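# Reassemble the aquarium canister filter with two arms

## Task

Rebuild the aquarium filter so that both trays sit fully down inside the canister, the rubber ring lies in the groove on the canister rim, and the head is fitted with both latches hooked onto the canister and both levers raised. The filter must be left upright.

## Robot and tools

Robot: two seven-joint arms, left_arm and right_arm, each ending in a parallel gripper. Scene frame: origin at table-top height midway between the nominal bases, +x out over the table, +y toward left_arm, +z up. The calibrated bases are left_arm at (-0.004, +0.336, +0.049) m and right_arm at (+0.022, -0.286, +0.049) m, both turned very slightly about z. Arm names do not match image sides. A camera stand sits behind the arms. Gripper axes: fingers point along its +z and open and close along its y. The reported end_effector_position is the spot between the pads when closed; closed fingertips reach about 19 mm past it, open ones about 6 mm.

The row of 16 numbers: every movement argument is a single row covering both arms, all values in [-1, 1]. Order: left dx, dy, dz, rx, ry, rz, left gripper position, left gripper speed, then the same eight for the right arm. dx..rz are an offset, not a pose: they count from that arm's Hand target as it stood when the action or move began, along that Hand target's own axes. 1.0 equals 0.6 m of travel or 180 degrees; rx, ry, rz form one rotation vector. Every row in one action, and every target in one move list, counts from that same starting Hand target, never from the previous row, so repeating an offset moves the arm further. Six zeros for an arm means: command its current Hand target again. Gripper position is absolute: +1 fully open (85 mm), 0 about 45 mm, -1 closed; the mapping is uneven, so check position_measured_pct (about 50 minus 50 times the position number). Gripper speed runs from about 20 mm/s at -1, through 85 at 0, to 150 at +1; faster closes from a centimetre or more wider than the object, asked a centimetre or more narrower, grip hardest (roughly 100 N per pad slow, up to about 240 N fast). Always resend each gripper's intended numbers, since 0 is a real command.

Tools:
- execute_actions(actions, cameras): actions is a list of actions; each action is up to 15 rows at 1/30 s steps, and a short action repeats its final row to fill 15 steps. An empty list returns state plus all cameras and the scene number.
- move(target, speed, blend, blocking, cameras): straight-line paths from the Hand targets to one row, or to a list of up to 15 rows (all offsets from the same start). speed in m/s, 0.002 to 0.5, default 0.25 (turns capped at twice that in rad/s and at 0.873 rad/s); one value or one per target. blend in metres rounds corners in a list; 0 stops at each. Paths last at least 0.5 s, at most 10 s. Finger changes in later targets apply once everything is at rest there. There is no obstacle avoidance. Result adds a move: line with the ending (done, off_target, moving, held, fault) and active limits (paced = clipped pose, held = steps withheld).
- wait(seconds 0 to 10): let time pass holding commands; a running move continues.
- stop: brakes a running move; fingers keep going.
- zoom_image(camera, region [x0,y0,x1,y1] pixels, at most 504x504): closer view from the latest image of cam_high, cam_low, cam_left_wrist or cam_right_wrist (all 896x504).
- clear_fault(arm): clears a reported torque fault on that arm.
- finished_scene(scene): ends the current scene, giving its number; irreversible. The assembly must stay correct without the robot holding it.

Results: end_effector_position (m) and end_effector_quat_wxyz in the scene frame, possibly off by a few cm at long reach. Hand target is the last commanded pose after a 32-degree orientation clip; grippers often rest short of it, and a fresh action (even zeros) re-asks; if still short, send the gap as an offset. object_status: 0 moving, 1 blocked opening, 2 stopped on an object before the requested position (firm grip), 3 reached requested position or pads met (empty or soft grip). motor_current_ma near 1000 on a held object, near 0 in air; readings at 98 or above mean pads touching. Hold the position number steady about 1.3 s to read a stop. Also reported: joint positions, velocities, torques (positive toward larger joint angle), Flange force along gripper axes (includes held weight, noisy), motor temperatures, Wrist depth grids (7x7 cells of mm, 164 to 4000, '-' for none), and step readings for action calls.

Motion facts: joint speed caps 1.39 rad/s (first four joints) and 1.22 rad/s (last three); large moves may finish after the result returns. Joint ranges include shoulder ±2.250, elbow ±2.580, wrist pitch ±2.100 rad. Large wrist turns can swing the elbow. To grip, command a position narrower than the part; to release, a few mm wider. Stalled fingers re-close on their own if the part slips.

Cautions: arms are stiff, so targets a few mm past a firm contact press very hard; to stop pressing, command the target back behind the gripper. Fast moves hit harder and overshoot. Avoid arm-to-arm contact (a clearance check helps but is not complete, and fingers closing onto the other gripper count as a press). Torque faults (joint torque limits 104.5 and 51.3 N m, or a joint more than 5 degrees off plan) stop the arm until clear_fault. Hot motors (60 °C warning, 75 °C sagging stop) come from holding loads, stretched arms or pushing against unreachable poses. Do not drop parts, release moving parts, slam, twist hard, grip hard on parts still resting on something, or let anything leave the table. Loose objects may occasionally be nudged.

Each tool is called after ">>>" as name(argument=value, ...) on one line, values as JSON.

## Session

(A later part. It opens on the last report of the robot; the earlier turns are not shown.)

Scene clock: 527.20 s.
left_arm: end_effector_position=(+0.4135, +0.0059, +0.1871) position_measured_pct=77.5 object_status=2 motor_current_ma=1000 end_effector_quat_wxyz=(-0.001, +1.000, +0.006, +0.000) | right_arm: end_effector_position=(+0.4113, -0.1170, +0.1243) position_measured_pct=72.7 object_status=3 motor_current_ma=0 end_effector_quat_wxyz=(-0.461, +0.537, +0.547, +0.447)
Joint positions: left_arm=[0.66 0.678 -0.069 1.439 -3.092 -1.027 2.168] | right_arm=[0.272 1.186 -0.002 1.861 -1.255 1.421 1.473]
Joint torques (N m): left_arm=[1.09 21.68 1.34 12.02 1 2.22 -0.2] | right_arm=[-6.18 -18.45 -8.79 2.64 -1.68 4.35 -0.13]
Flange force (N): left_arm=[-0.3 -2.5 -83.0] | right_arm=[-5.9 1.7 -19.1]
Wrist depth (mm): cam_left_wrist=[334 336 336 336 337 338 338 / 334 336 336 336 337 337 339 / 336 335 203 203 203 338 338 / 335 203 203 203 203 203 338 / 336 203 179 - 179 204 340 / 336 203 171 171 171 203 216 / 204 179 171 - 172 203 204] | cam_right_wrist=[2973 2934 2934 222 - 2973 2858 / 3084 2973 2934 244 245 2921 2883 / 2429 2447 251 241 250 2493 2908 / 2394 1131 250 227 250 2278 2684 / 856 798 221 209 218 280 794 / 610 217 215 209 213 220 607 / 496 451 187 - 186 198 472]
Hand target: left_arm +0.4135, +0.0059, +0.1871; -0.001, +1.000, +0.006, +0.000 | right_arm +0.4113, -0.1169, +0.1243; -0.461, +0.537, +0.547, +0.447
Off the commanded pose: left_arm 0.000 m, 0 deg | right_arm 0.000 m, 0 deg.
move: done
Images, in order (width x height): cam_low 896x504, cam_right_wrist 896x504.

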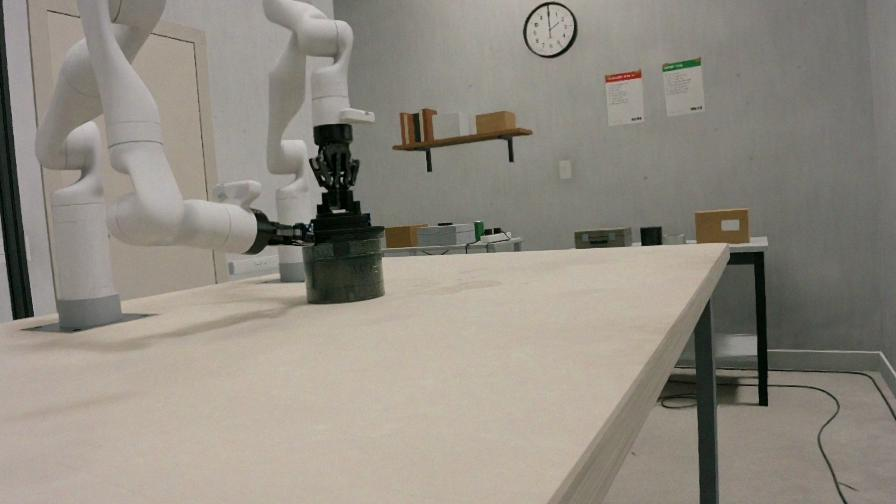

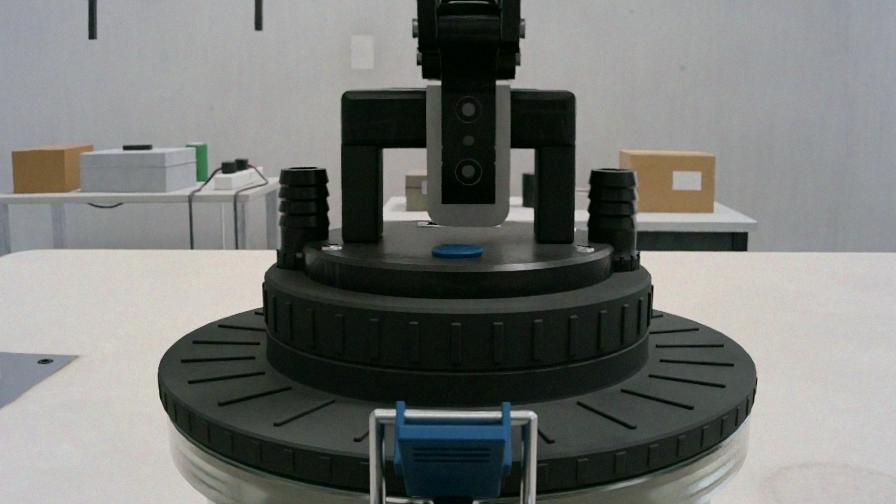

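>>> move(target=[0,0,0,0,0,0,-1,-1,0.0010,0,0.0058,0,0,0,-0.45,-1], speed=0.03)

>>> move(target=[0,0,0,0,0,0,-1,-1,0.0010,0,0.0058,0,0,0,-0.45,-1], speed=0.03, cameras=["cam_right_wrist","cam_low"])

>>> zoom_image(camera="cam_low", region=[270, 200, 350, 270])

Scene clock: 528.77 s.
left_arm: end_effector_position=(+0.4135, +0.0061, +0.1871) position_measured_pct=77.5 object_status=2 motor_current_ma=1000 end_effector_quat_wxyz=(-0.001, +1.000, +0.006, +0.000) | right_arm: end_effector_position=(+0.4112, -0.1134, +0.1243) position_measured_pct=72.7 object_status=3 motor_current_ma=0 end_effector_quat_wxyz=(-0.461, +0.537, +0.547, +0.447)
Joint positions: left_arm=[0.66 0.678 -0.07 1.439 -3.092 -1.027 2.168] | right_arm=[0.267 1.186 -0.005 1.865 -1.262 1.416 1.475]
Joint torques (N m): left_arm=[9.32 22.17 8.8 8.47 5.36 5.08 0.03] | right_arm=[-16.85 -15.62 -16.68 6.46 -0.67 5.1 -0.12]
Flange force (N): left_arm=[2.1 -21.0 -87.0] | right_arm=[-8.6 5.4 -44.7]
Wrist depth (mm): cam_left_wrist=[335 335 336 337 336 337 338 / 336 336 337 336 337 337 338 / 335 336 203 203 203 338 338 / 337 203 203 203 203 203 338 / 335 203 179 - 180 204 338 / 336 203 171 172 172 204 218 / 203 179 171 - 172 203 204] | cam_right_wrist=[2934 2895 2947 221 - 2908 2858 / 3041 2973 3000 243 244 2947 2870 / 2394 2368 250 239 249 2934 2960 / 2402 1131 250 227 248 2271 2717 / 852 787 220 208 215 280 787 / 608 217 215 209 211 218 608 / 492 453 186 - 185 199 470]
Hand target: left_arm +0.4135, +0.0059, +0.1871; -0.001, +1.000, +0.006, +0.000 | right_arm +0.4112, -0.1133, +0.1243; -0.461, +0.537, +0.547, +0.447
Off the commanded pose: left_arm 0.000 m, 0 deg | right_arm 0.000 m, 0 deg.
move: done

Scene clock: 529.47 s.
left_arm: end_effector_position=(+0.4135, +0.0061, +0.1871) position_measured_pct=77.5 object_status=2 motor_current_ma=1000 end_effector_quat_wxyz=(-0.001, +1.000, +0.006, +0.000) | right_arm: end_effector_position=(+0.4112, -0.1099, +0.1243) position_measured_pct=72.7 object_status=3 motor_current_ma=0 end_effector_quat_wxyz=(-0.461, +0.537, +0.547, +0.447)
Joint positions: left_arm=[0.66 0.678 -0.07 1.439 -3.092 -1.027 2.168] | right_arm=[0.261 1.186 -0.009 1.869 -1.269 1.411 1.477]
Joint torques (N m): left_arm=[18.1 23.21 16.69 3.51 10.04 9.29 0.2] | right_arm=[-25.17 -13.54 -23.09 8.76 -0.66 5.64 -0.08]
Flange force (N): left_arm=[1.8 -42.9 -93.3] | right_arm=[-10.2 6.5 -65.8]
Wrist depth (mm): cam_left_wrist=[335 335 336 336 336 337 337 / 335 336 336 335 336 337 337 / 336 336 203 203 203 337 338 / 336 203 203 203 203 204 337 / 337 203 179 - 180 203 338 / 336 203 171 172 172 203 216 / 203 179 171 - 172 204 204] | cam_right_wrist=[2947 2960 2973 220 - 2908 2883 / 2960 3000 2947 241 242 2908 2960 / 2394 2420 249 238 247 3000 2987 / 2402 1120 248 228 246 2302 2684 / 852 786 222 206 214 279 787 / 608 217 214 207 210 218 604 / 493 450 186 - 184 195 471]
Hand target: left_arm +0.4135, +0.0059, +0.1871; -0.001, +1.000, +0.006, +0.000 | right_arm +0.4111, -0.1098, +0.1243; -0.461, +0.537, +0.547, +0.447
Off the commanded pose: left_arm 0.000 m, 0 deg | right_arm 0.000 m, 0 deg.
move: done
Images, in order (width x height): cam_low 896x504, cam_right_wrist 896x504.

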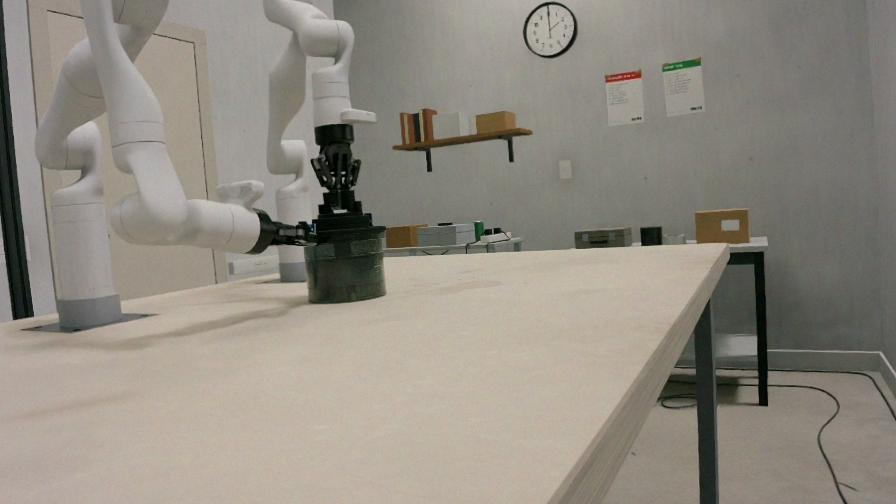

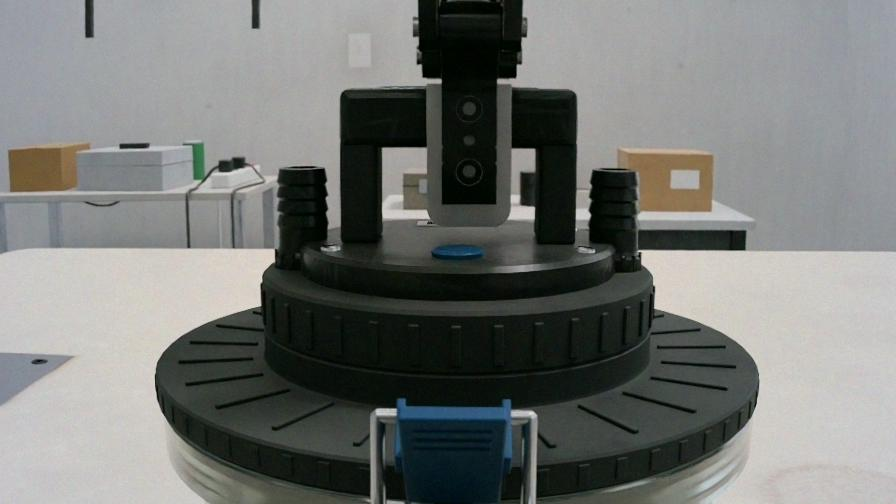

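Scaled by 6.300 from the camera's 896x504 image, which has a finer 1280x720 frame.

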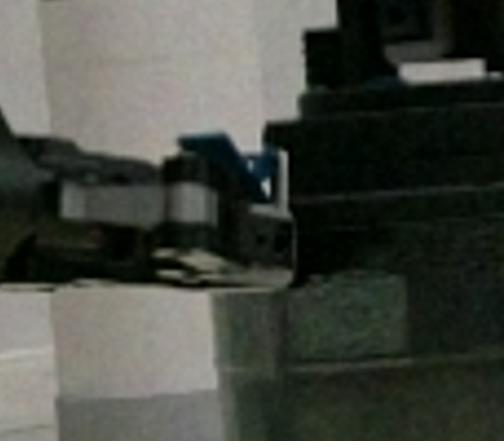

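>>> move(target=[[0,0,0,0,0,0,-1,-1,0,0,-0.1,0,0,0,-0.45,-1],[0,0,0,0,0,0,-1,-1,-0.038,0.003,-0.205,0,0,0,-1,-1]], speed=[0.1,0.15], blend=[0.02,0], cameras=["cam_right_wrist","cam_low"])

>>> zoom_image(camera="cam_right_wrist", region=[340, 220, 560, 430])

>>> zoom_image(camera="cam_low", region=[270, 200, 350, 270])

Scene clock: 533.97 s.
left_arm: end_effector_position=(+0.4135, +0.0059, +0.1872) position_measured_pct=77.5 object_status=2 motor_current_ma=1000 end_effector_quat_wxyz=(-0.001, +1.000, +0.006, +0.000) | right_arm: end_effector_position=(+0.4160, -0.2348, +0.1234) position_measured_pct=98.3 object_status=0 motor_current_ma=400 end_effector_quat_wxyz=(-0.461, +0.537, +0.547, +0.447)
Joint positions: left_arm=[0.66 0.678 -0.069 1.439 -3.092 -1.027 2.168] | right_arm=[0.442 1.218 0.104 1.67 -1.063 1.604 1.388]
Joint torques (N m): left_arm=[-0.65 21.73 -0.38 15.25 -0.09 -0.43 -0.09] | right_arm=[1.08 -19.46 -0.77 0.38 -0.65 2.81 -0.06]
Flange force (N): left_arm=[3.8 4.8 -80.3] | right_arm=[-0.1 4.2 -0.7]
Wrist depth (mm): cam_left_wrist=[335 335 336 336 337 337 338 / 335 336 336 336 338 338 338 / 335 336 203 203 203 338 339 / 336 203 203 203 203 203 339 / 336 203 179 - 179 203 339 / 336 203 172 171 172 203 341 / 204 180 171 - 172 203 204] | cam_right_wrist=[3084 3084 3041 327 3055 3000 2947 / 3098 3142 3098 359 3070 3098 3098 / 2502 2531 369 358 367 2610 2973 / 1030 1273 350 326 341 1273 1270 / 738 799 321 280 321 790 796 / 611 650 415 372 405 649 612 / 495 496 349 322 341 494 492]
Hand target: left_arm +0.4135, +0.0059, +0.1871; -0.001, +1.000, +0.006, +0.000 | right_arm +0.4160, -0.2348, +0.1234; -0.461, +0.537, +0.547, +0.447
Off the commanded pose: left_arm 0.000 m, 0 deg | right_arm 0.000 m, 0 deg.
move: done
Images, in order (width x height): cam_low 896x504, cam_right_wrist 896x504.

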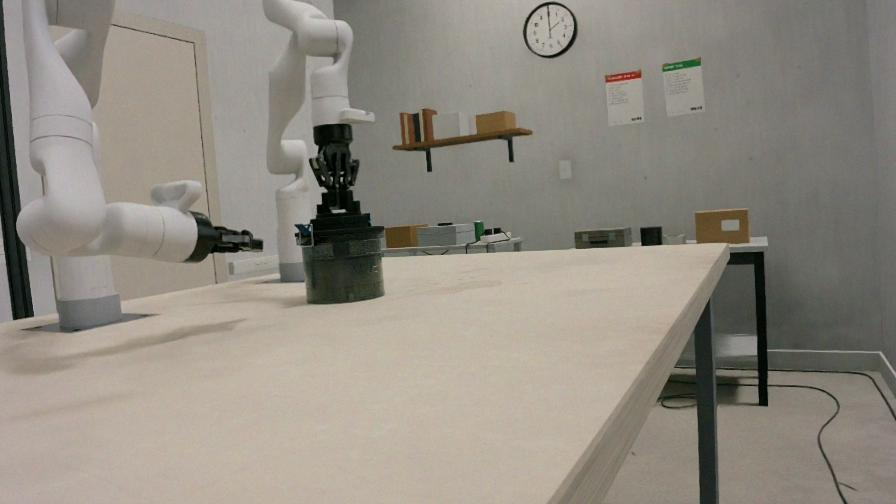

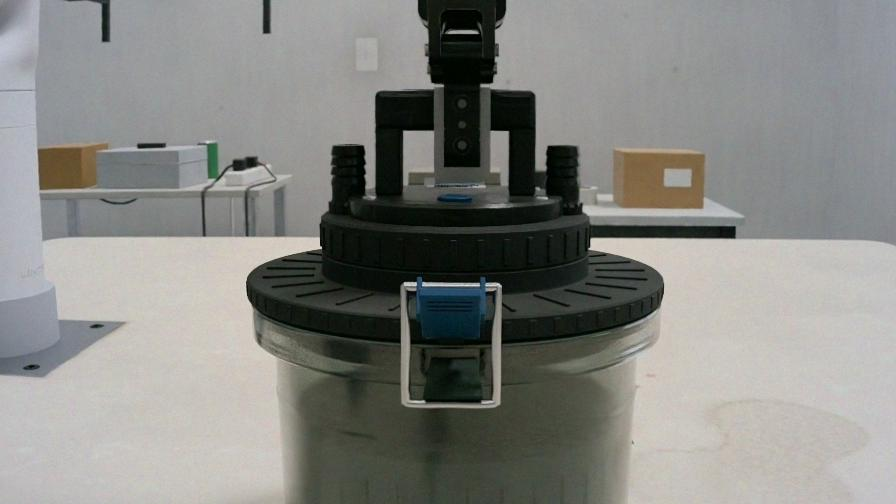

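Scaled by 2.291 from the camera's 896x504 image, which has a finer 1280x720 frame.

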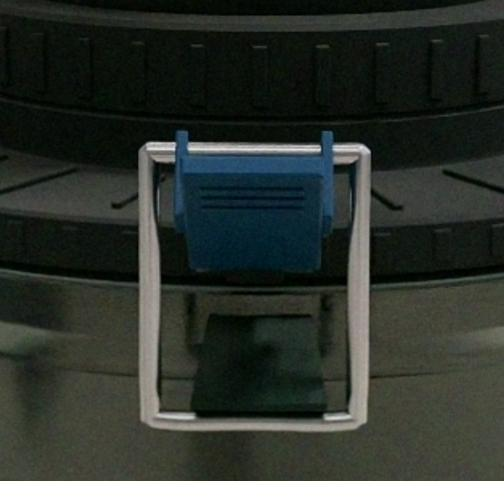

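Scaled by 6.300 from the camera's 896x504 image, which has a finer 1280x720 frame.

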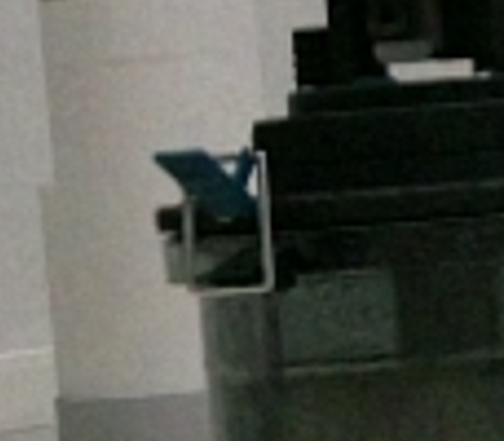

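>>> move(target=[[0,0,0,0,0,0,-1,-1,0.0635,-0.001,0.1238,0,0,0,-1,-1],[0,0,0,0,0,0,-1,-1,0.087,-0.001,0.2042,0,0,0,-1,-1]], speed=[0.12,0.04], cameras=["cam_low"])

>>> zoom_image(camera="cam_low", region=[270, 200, 350, 270])

>>> move(target=[0,0,0,0,0,0,-1,-1,0.0012,0,0.0066,0,0,0,-1,-1], speed=0.03, cameras=["cam_low"])

>>> zoom_image(camera="cam_low", region=[270, 200, 350, 270])

Scene clock: 537.87 s.
left_arm: end_effector_position=(+0.4135, +0.0060, +0.1871) position_measured_pct=77.5 object_status=2 motor_current_ma=1000 end_effector_quat_wxyz=(-0.001, +1.000, +0.006, +0.000) | right_arm: end_effector_position=(+0.4125, -0.1052, +0.1533) position_measured_pct=98.7 object_status=3 motor_current_ma=960 end_effector_quat_wxyz=(-0.461, +0.537, +0.547, +0.447)
Joint positions: left_arm=[0.66 0.678 -0.069 1.439 -3.092 -1.027 2.168] | right_arm=[0.25 1.113 -0.01 1.902 -1.275 1.421 1.439]
Joint torques (N m): left_arm=[10.81 19.25 10.09 8.1 5.75 4.28 -0.44] | right_arm=[-15.57 -15.84 -15 4.28 -1.55 4.1 -0.09]
Flange force (N): left_arm=[5.6 -20.6 -81.0] | right_arm=[-5.6 2.2 -42.5]
Wrist depth (mm): cam_left_wrist=[334 335 336 336 336 337 337 / 335 336 336 336 338 337 337 / 336 336 203 203 204 338 338 / 336 203 203 203 204 204 339 / 336 203 179 - 180 204 339 / 336 203 171 172 172 204 339 / 203 179 171 - 172 203 204] | cam_right_wrist=[2987 2973 - 189 - 2934 2846 / 2987 2934 - 232 - 2895 2921 / 2394 2447 2631 239 239 2934 2973 / 3084 3142 243 233 240 2351 2846 / 898 967 249 253 247 969 974 / 689 691 230 223 224 688 687 / 563 243 216 205 210 243 558]
Hand target: left_arm +0.4135, +0.0059, +0.1871; -0.001, +1.000, +0.006, +0.000 | right_arm +0.4124, -0.1051, +0.1533; -0.461, +0.537, +0.547, +0.447
Off the commanded pose: left_arm 0.000 m, 0 deg | right_arm 0.000 m, 0 deg.
move: done
Images, in order (width x height): cam_low 896x504.

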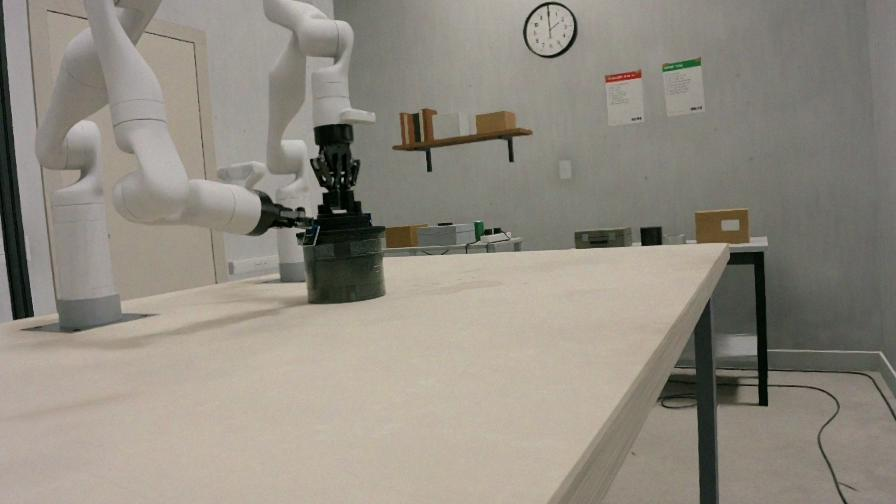

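Scaled by 6.300 from the camera's 896x504 image, which has a finer 1280x720 frame.

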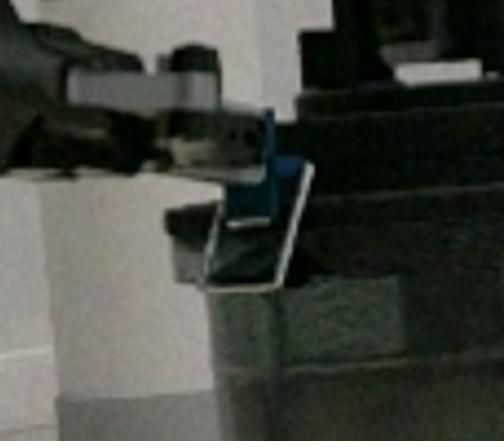

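Scene clock: 538.57 s.
left_arm: end_effector_position=(+0.4135, +0.0061, +0.1872) position_measured_pct=77.5 object_status=2 motor_current_ma=1000 end_effector_quat_wxyz=(-0.001, +1.000, +0.006, +0.000) | right_arm: end_effector_position=(+0.4123, -0.1011, +0.1533) position_measured_pct=98.7 object_status=3 motor_current_ma=960 end_effector_quat_wxyz=(-0.461, +0.537, +0.547, +0.447)
Joint positions: left_arm=[0.66 0.678 -0.069 1.439 -3.092 -1.027 2.168] | right_arm=[0.244 1.113 -0.014 1.906 -1.283 1.415 1.441]
Joint torques (N m): left_arm=[20.52 21.47 18.93 2.15 10.84 9.67 -0.3] | right_arm=[-27.07 -12.58 -22.81 7.34 -0.86 3.93 -0.07]
Flange force (N): left_arm=[3.2 -46.4 -90.5] | right_arm=[-5.6 4.2 -70.9]
Wrist depth (mm): cam_left_wrist=[335 335 336 336 336 336 336 / 335 336 336 336 336 336 337 / 335 335 203 203 203 337 338 / 337 203 203 203 203 204 338 / 336 203 179 - 179 204 338 / 337 203 171 171 172 204 339 / 203 179 171 - 172 203 204] | cam_right_wrist=[2908 3000 - 187 - 2846 2858 / 3041 3028 - 205 - 2960 2921 / 2376 2474 2684 238 237 2947 2921 / 3084 3084 242 232 239 2335 2846 / 891 969 248 236 245 964 965 / 690 691 228 221 224 688 685 / 560 243 214 203 210 243 557]
Hand target: left_arm +0.4135, +0.0059, +0.1872; -0.001, +1.000, +0.006, +0.000 | right_arm +0.4123, -0.1011, +0.1533; -0.461, +0.537, +0.547, +0.447
Off the commanded pose: left_arm 0.000 m, 0 deg | right_arm 0.000 m, 0 deg.
move: done
Images, in order (width x height): cam_low 896x504.

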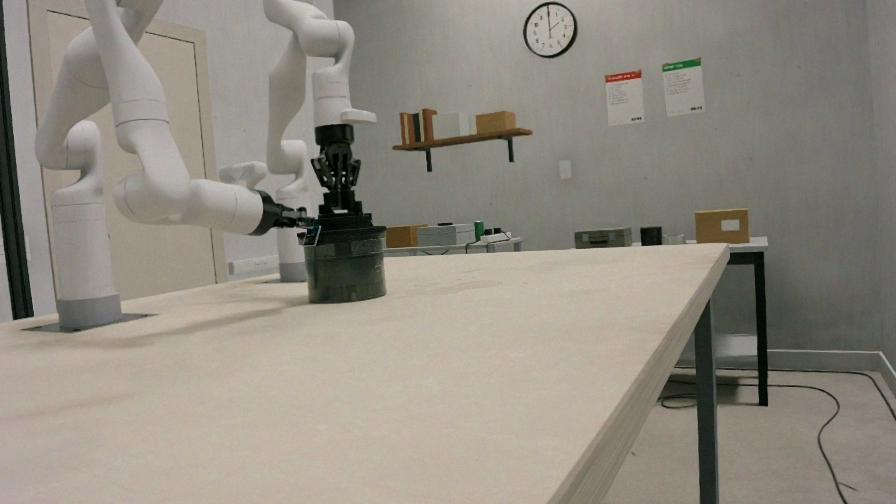

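Scaled by 6.300 from the camera's 896x504 image, which has a finer 1280x720 frame.

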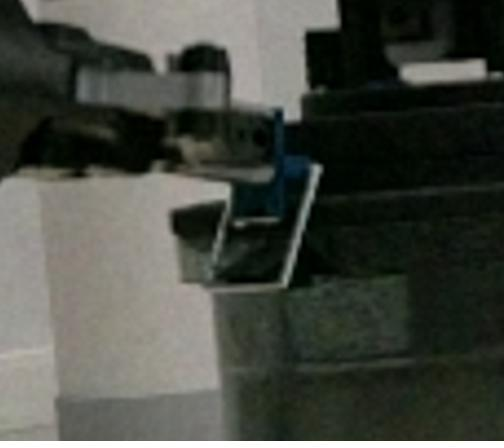

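>>> move(target=[[0,0,0,0,0,0,-1,-1,0,0,-0.13,0,0,0,-1,-1],[0,0,0,0,0,0,-1,-1,-0.093,0.003,-0.22,0,0,0,-1,-1]], speed=[0.1,0.15], blend=[0.02,0], cameras=["cam_right_wrist","cam_low"])

>>> zoom_image(camera="cam_right_wrist", region=[340, 220, 560, 430])

>>> zoom_image(camera="cam_low", region=[270, 200, 350, 270])

Scene clock: 541.17 s.
left_arm: end_effector_position=(+0.4135, +0.0059, +0.1871) position_measured_pct=77.5 object_status=2 motor_current_ma=1000 end_effector_quat_wxyz=(-0.001, +1.000, +0.006, +0.000) | right_arm: end_effector_position=(+0.4173, -0.2407, +0.1216) position_measured_pct=98.7 object_status=3 motor_current_ma=960 end_effector_quat_wxyz=(-0.461, +0.537, +0.547, +0.447)
Joint positions: left_arm=[0.66 0.678 -0.069 1.439 -3.092 -1.027 2.168] | right_arm=[0.452 1.225 0.104 1.652 -1.055 1.611 1.381]
Joint torques (N m): left_arm=[-1.96 15.81 -1.35 14.81 -0.42 -2.07 -0.22] | right_arm=[1.16 -19.54 -0.8 0.28 -0.66 2.83 -0.03]
Flange force (N): left_arm=[7.6 11.3 -68.3] | right_arm=[0.1 4.2 -0.6]
Wrist depth (mm): cam_left_wrist=[334 335 335 336 336 336 337 / 335 335 336 337 337 337 338 / 335 336 203 204 204 338 338 / 335 203 203 203 204 204 338 / 335 203 179 - 180 204 340 / 213 203 171 172 172 204 338 / 203 179 171 - 172 204 205] | cam_right_wrist=[2973 3084 3055 333 3128 2987 2987 / 3142 3055 3113 365 3084 3142 3028 / 2483 2483 374 362 374 2621 2973 / 1017 1258 346 330 346 1268 1261 / 735 791 317 303 318 785 783 / 606 643 423 376 400 638 601 / 490 490 347 328 342 488 489]
Hand target: left_arm +0.4135, +0.0059, +0.1871; -0.001, +1.000, +0.006, +0.000 | right_arm +0.4173, -0.2407, +0.1216; -0.461, +0.537, +0.547, +0.447
Off the commanded pose: left_arm 0.000 m, 0 deg | right_arm 0.000 m, 0 deg.
move: done
Images, in order (width x height): cam_low 896x504, cam_right_wrist 896x504.

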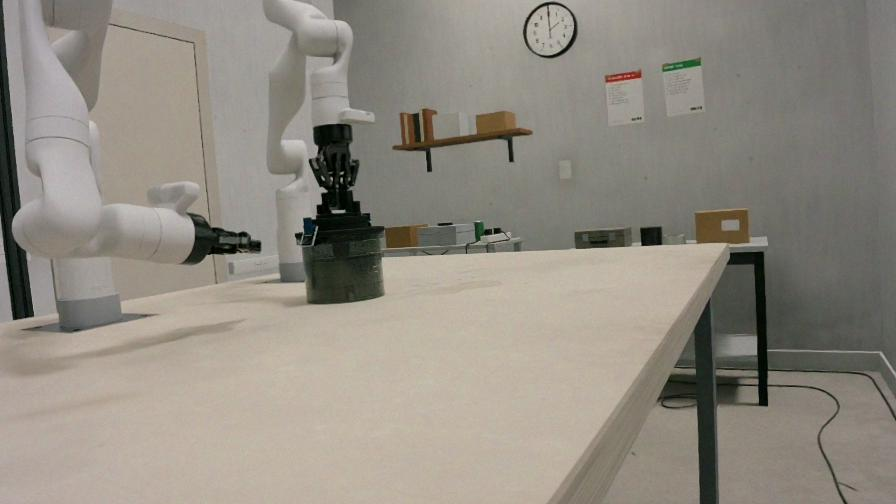

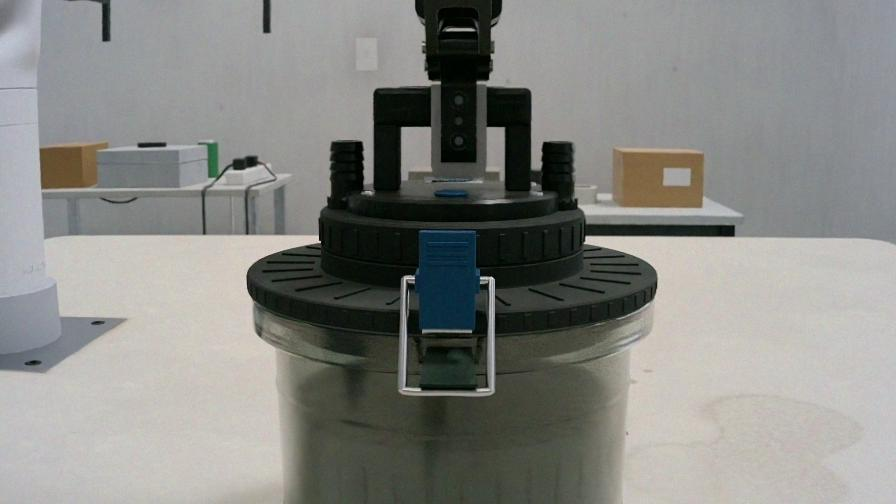

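Scaled by 2.291 from the camera's 896x504 image, which has a finer 1280x720 frame.

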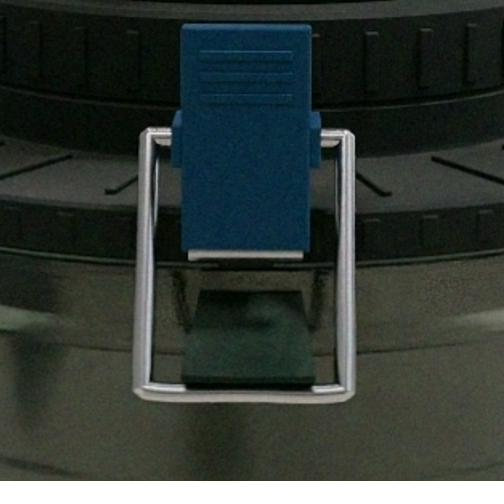

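Scaled by 6.300 from the camera's 896x504 image, which has a finer 1280x720 frame.

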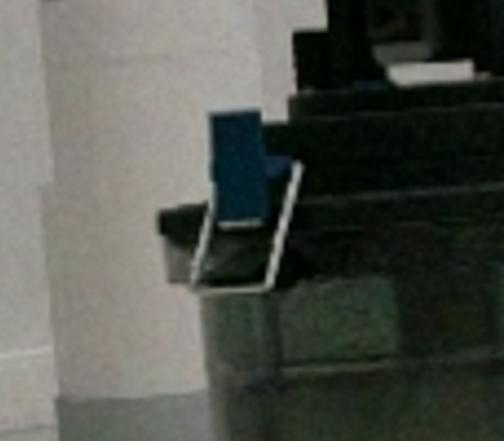

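>>> move(target=[[0,0,-0.0117,0,0,0,-1,-1,0,0,0,0,0,0,-1,-1],[0,0,-0.0117,0,0,0,0.2,-1,0,0,0,0,0,0,-1,-1],[0,0,-0.17,0,0,0,0.2,-1,0,0,0,0,0,0,-1,-1]], speed=[0.01,0.02,0.12], cameras=["cam_right_wrist","cam_low","cam_left_wrist"])

>>> zoom_image(camera="cam_right_wrist", region=[340, 220, 560, 430])

>>> zoom_image(camera="cam_low", region=[270, 170, 410, 310])

Scene clock: 546.03 s.
left_arm: end_effector_position=(+0.4135, +0.0057, +0.2892) position_measured_pct=39.8 object_status=3 motor_current_ma=0 end_effector_quat_wxyz=(-0.001, +1.000, +0.006, +0.000) | right_arm: end_effector_position=(+0.4173, -0.2407, +0.1216) position_measured_pct=98.7 object_status=3 motor_current_ma=960 end_effector_quat_wxyz=(-0.461, +0.537, +0.547, +0.447)
Joint positions: left_arm=[0.658 0.579 -0.068 1.268 -3.104 -1.297 2.178] | right_arm=[0.452 1.225 0.104 1.652 -1.055 1.611 1.381]
Joint torques (N m): left_arm=[-0.66 -20.56 -0.61 -6.33 -0.04 -0.4 -0.17] | right_arm=[1.11 -19.67 -0.82 0.3 -0.65 2.81 -0.01]
Flange force (N): left_arm=[7.6 8.2 -3.4] | right_arm=[-0.3 4.3 -0.8]
Wrist depth (mm): cam_left_wrist=[432 433 434 434 433 434 434 / 433 434 435 434 434 433 435 / 433 433 434 301 434 436 436 / 434 434 301 301 302 437 435 / 435 433 277 270 301 436 437 / 436 302 270 227 271 302 438 / 435 302 270 227 271 303 437] | cam_right_wrist=[3000 3157 3098 3028 2973 3055 2908 / 3142 3084 3142 3055 3041 3055 3070 / 2483 2493 376 374 376 2642 3041 / 1017 1265 344 330 346 1244 1242 / 729 787 317 299 318 782 783 / 603 639 398 291 420 640 604 / 491 491 350 328 346 489 490]
Hand target: left_arm +0.4135, +0.0057, +0.2891; -0.001, +1.000, +0.006, +0.000 | right_arm +0.4173, -0.2407, +0.1216; -0.461, +0.537, +0.547, +0.447
Off the commanded pose: left_arm 0.000 m, 0 deg | right_arm 0.000 m, 0 deg.
move: done
Images, in order (width x height): cam_low 896x504, cam_left_wrist 896x504, cam_right_wrist 896x504.

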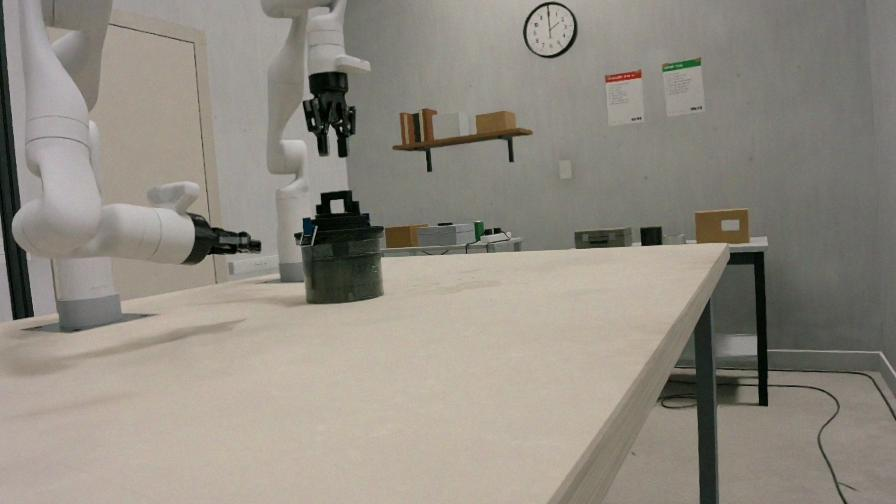

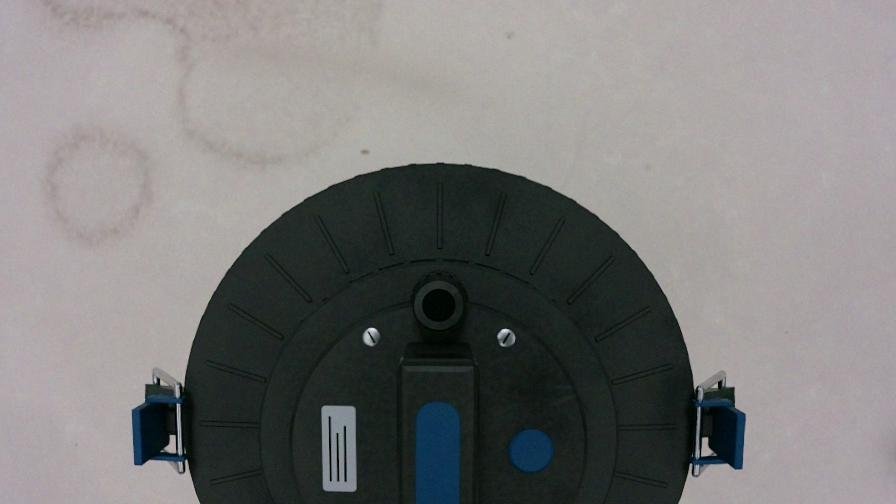

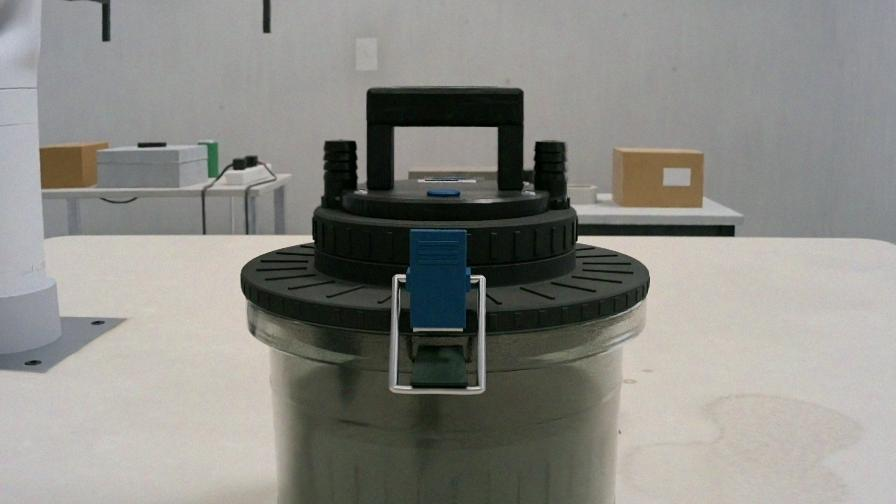

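Scaled by 2.291 from the camera's 896x504 image, which has a finer 1280x720 frame.

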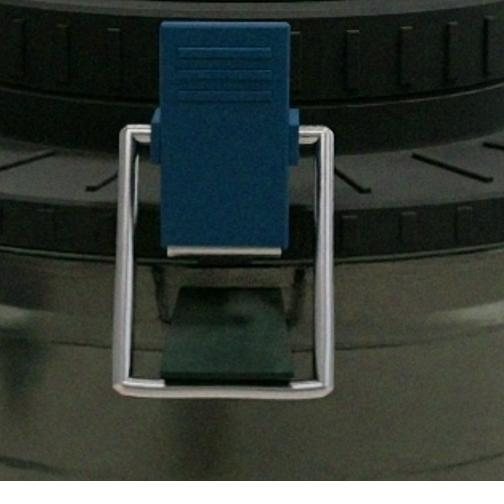

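Scaled by 3.600 from the camera's 896x504 image, which has a finer 1280x720 frame.

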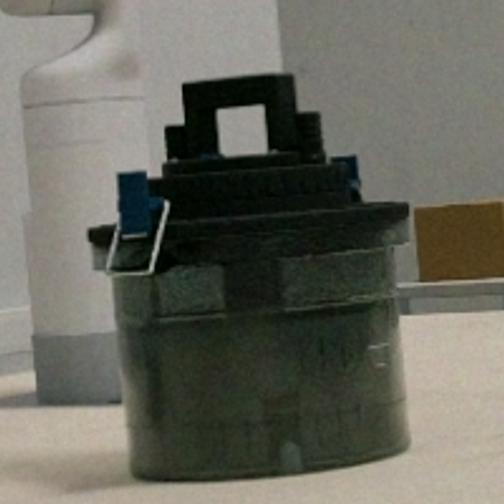

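>>> finished_scene(scene=1)

The scene is finished: the task was done.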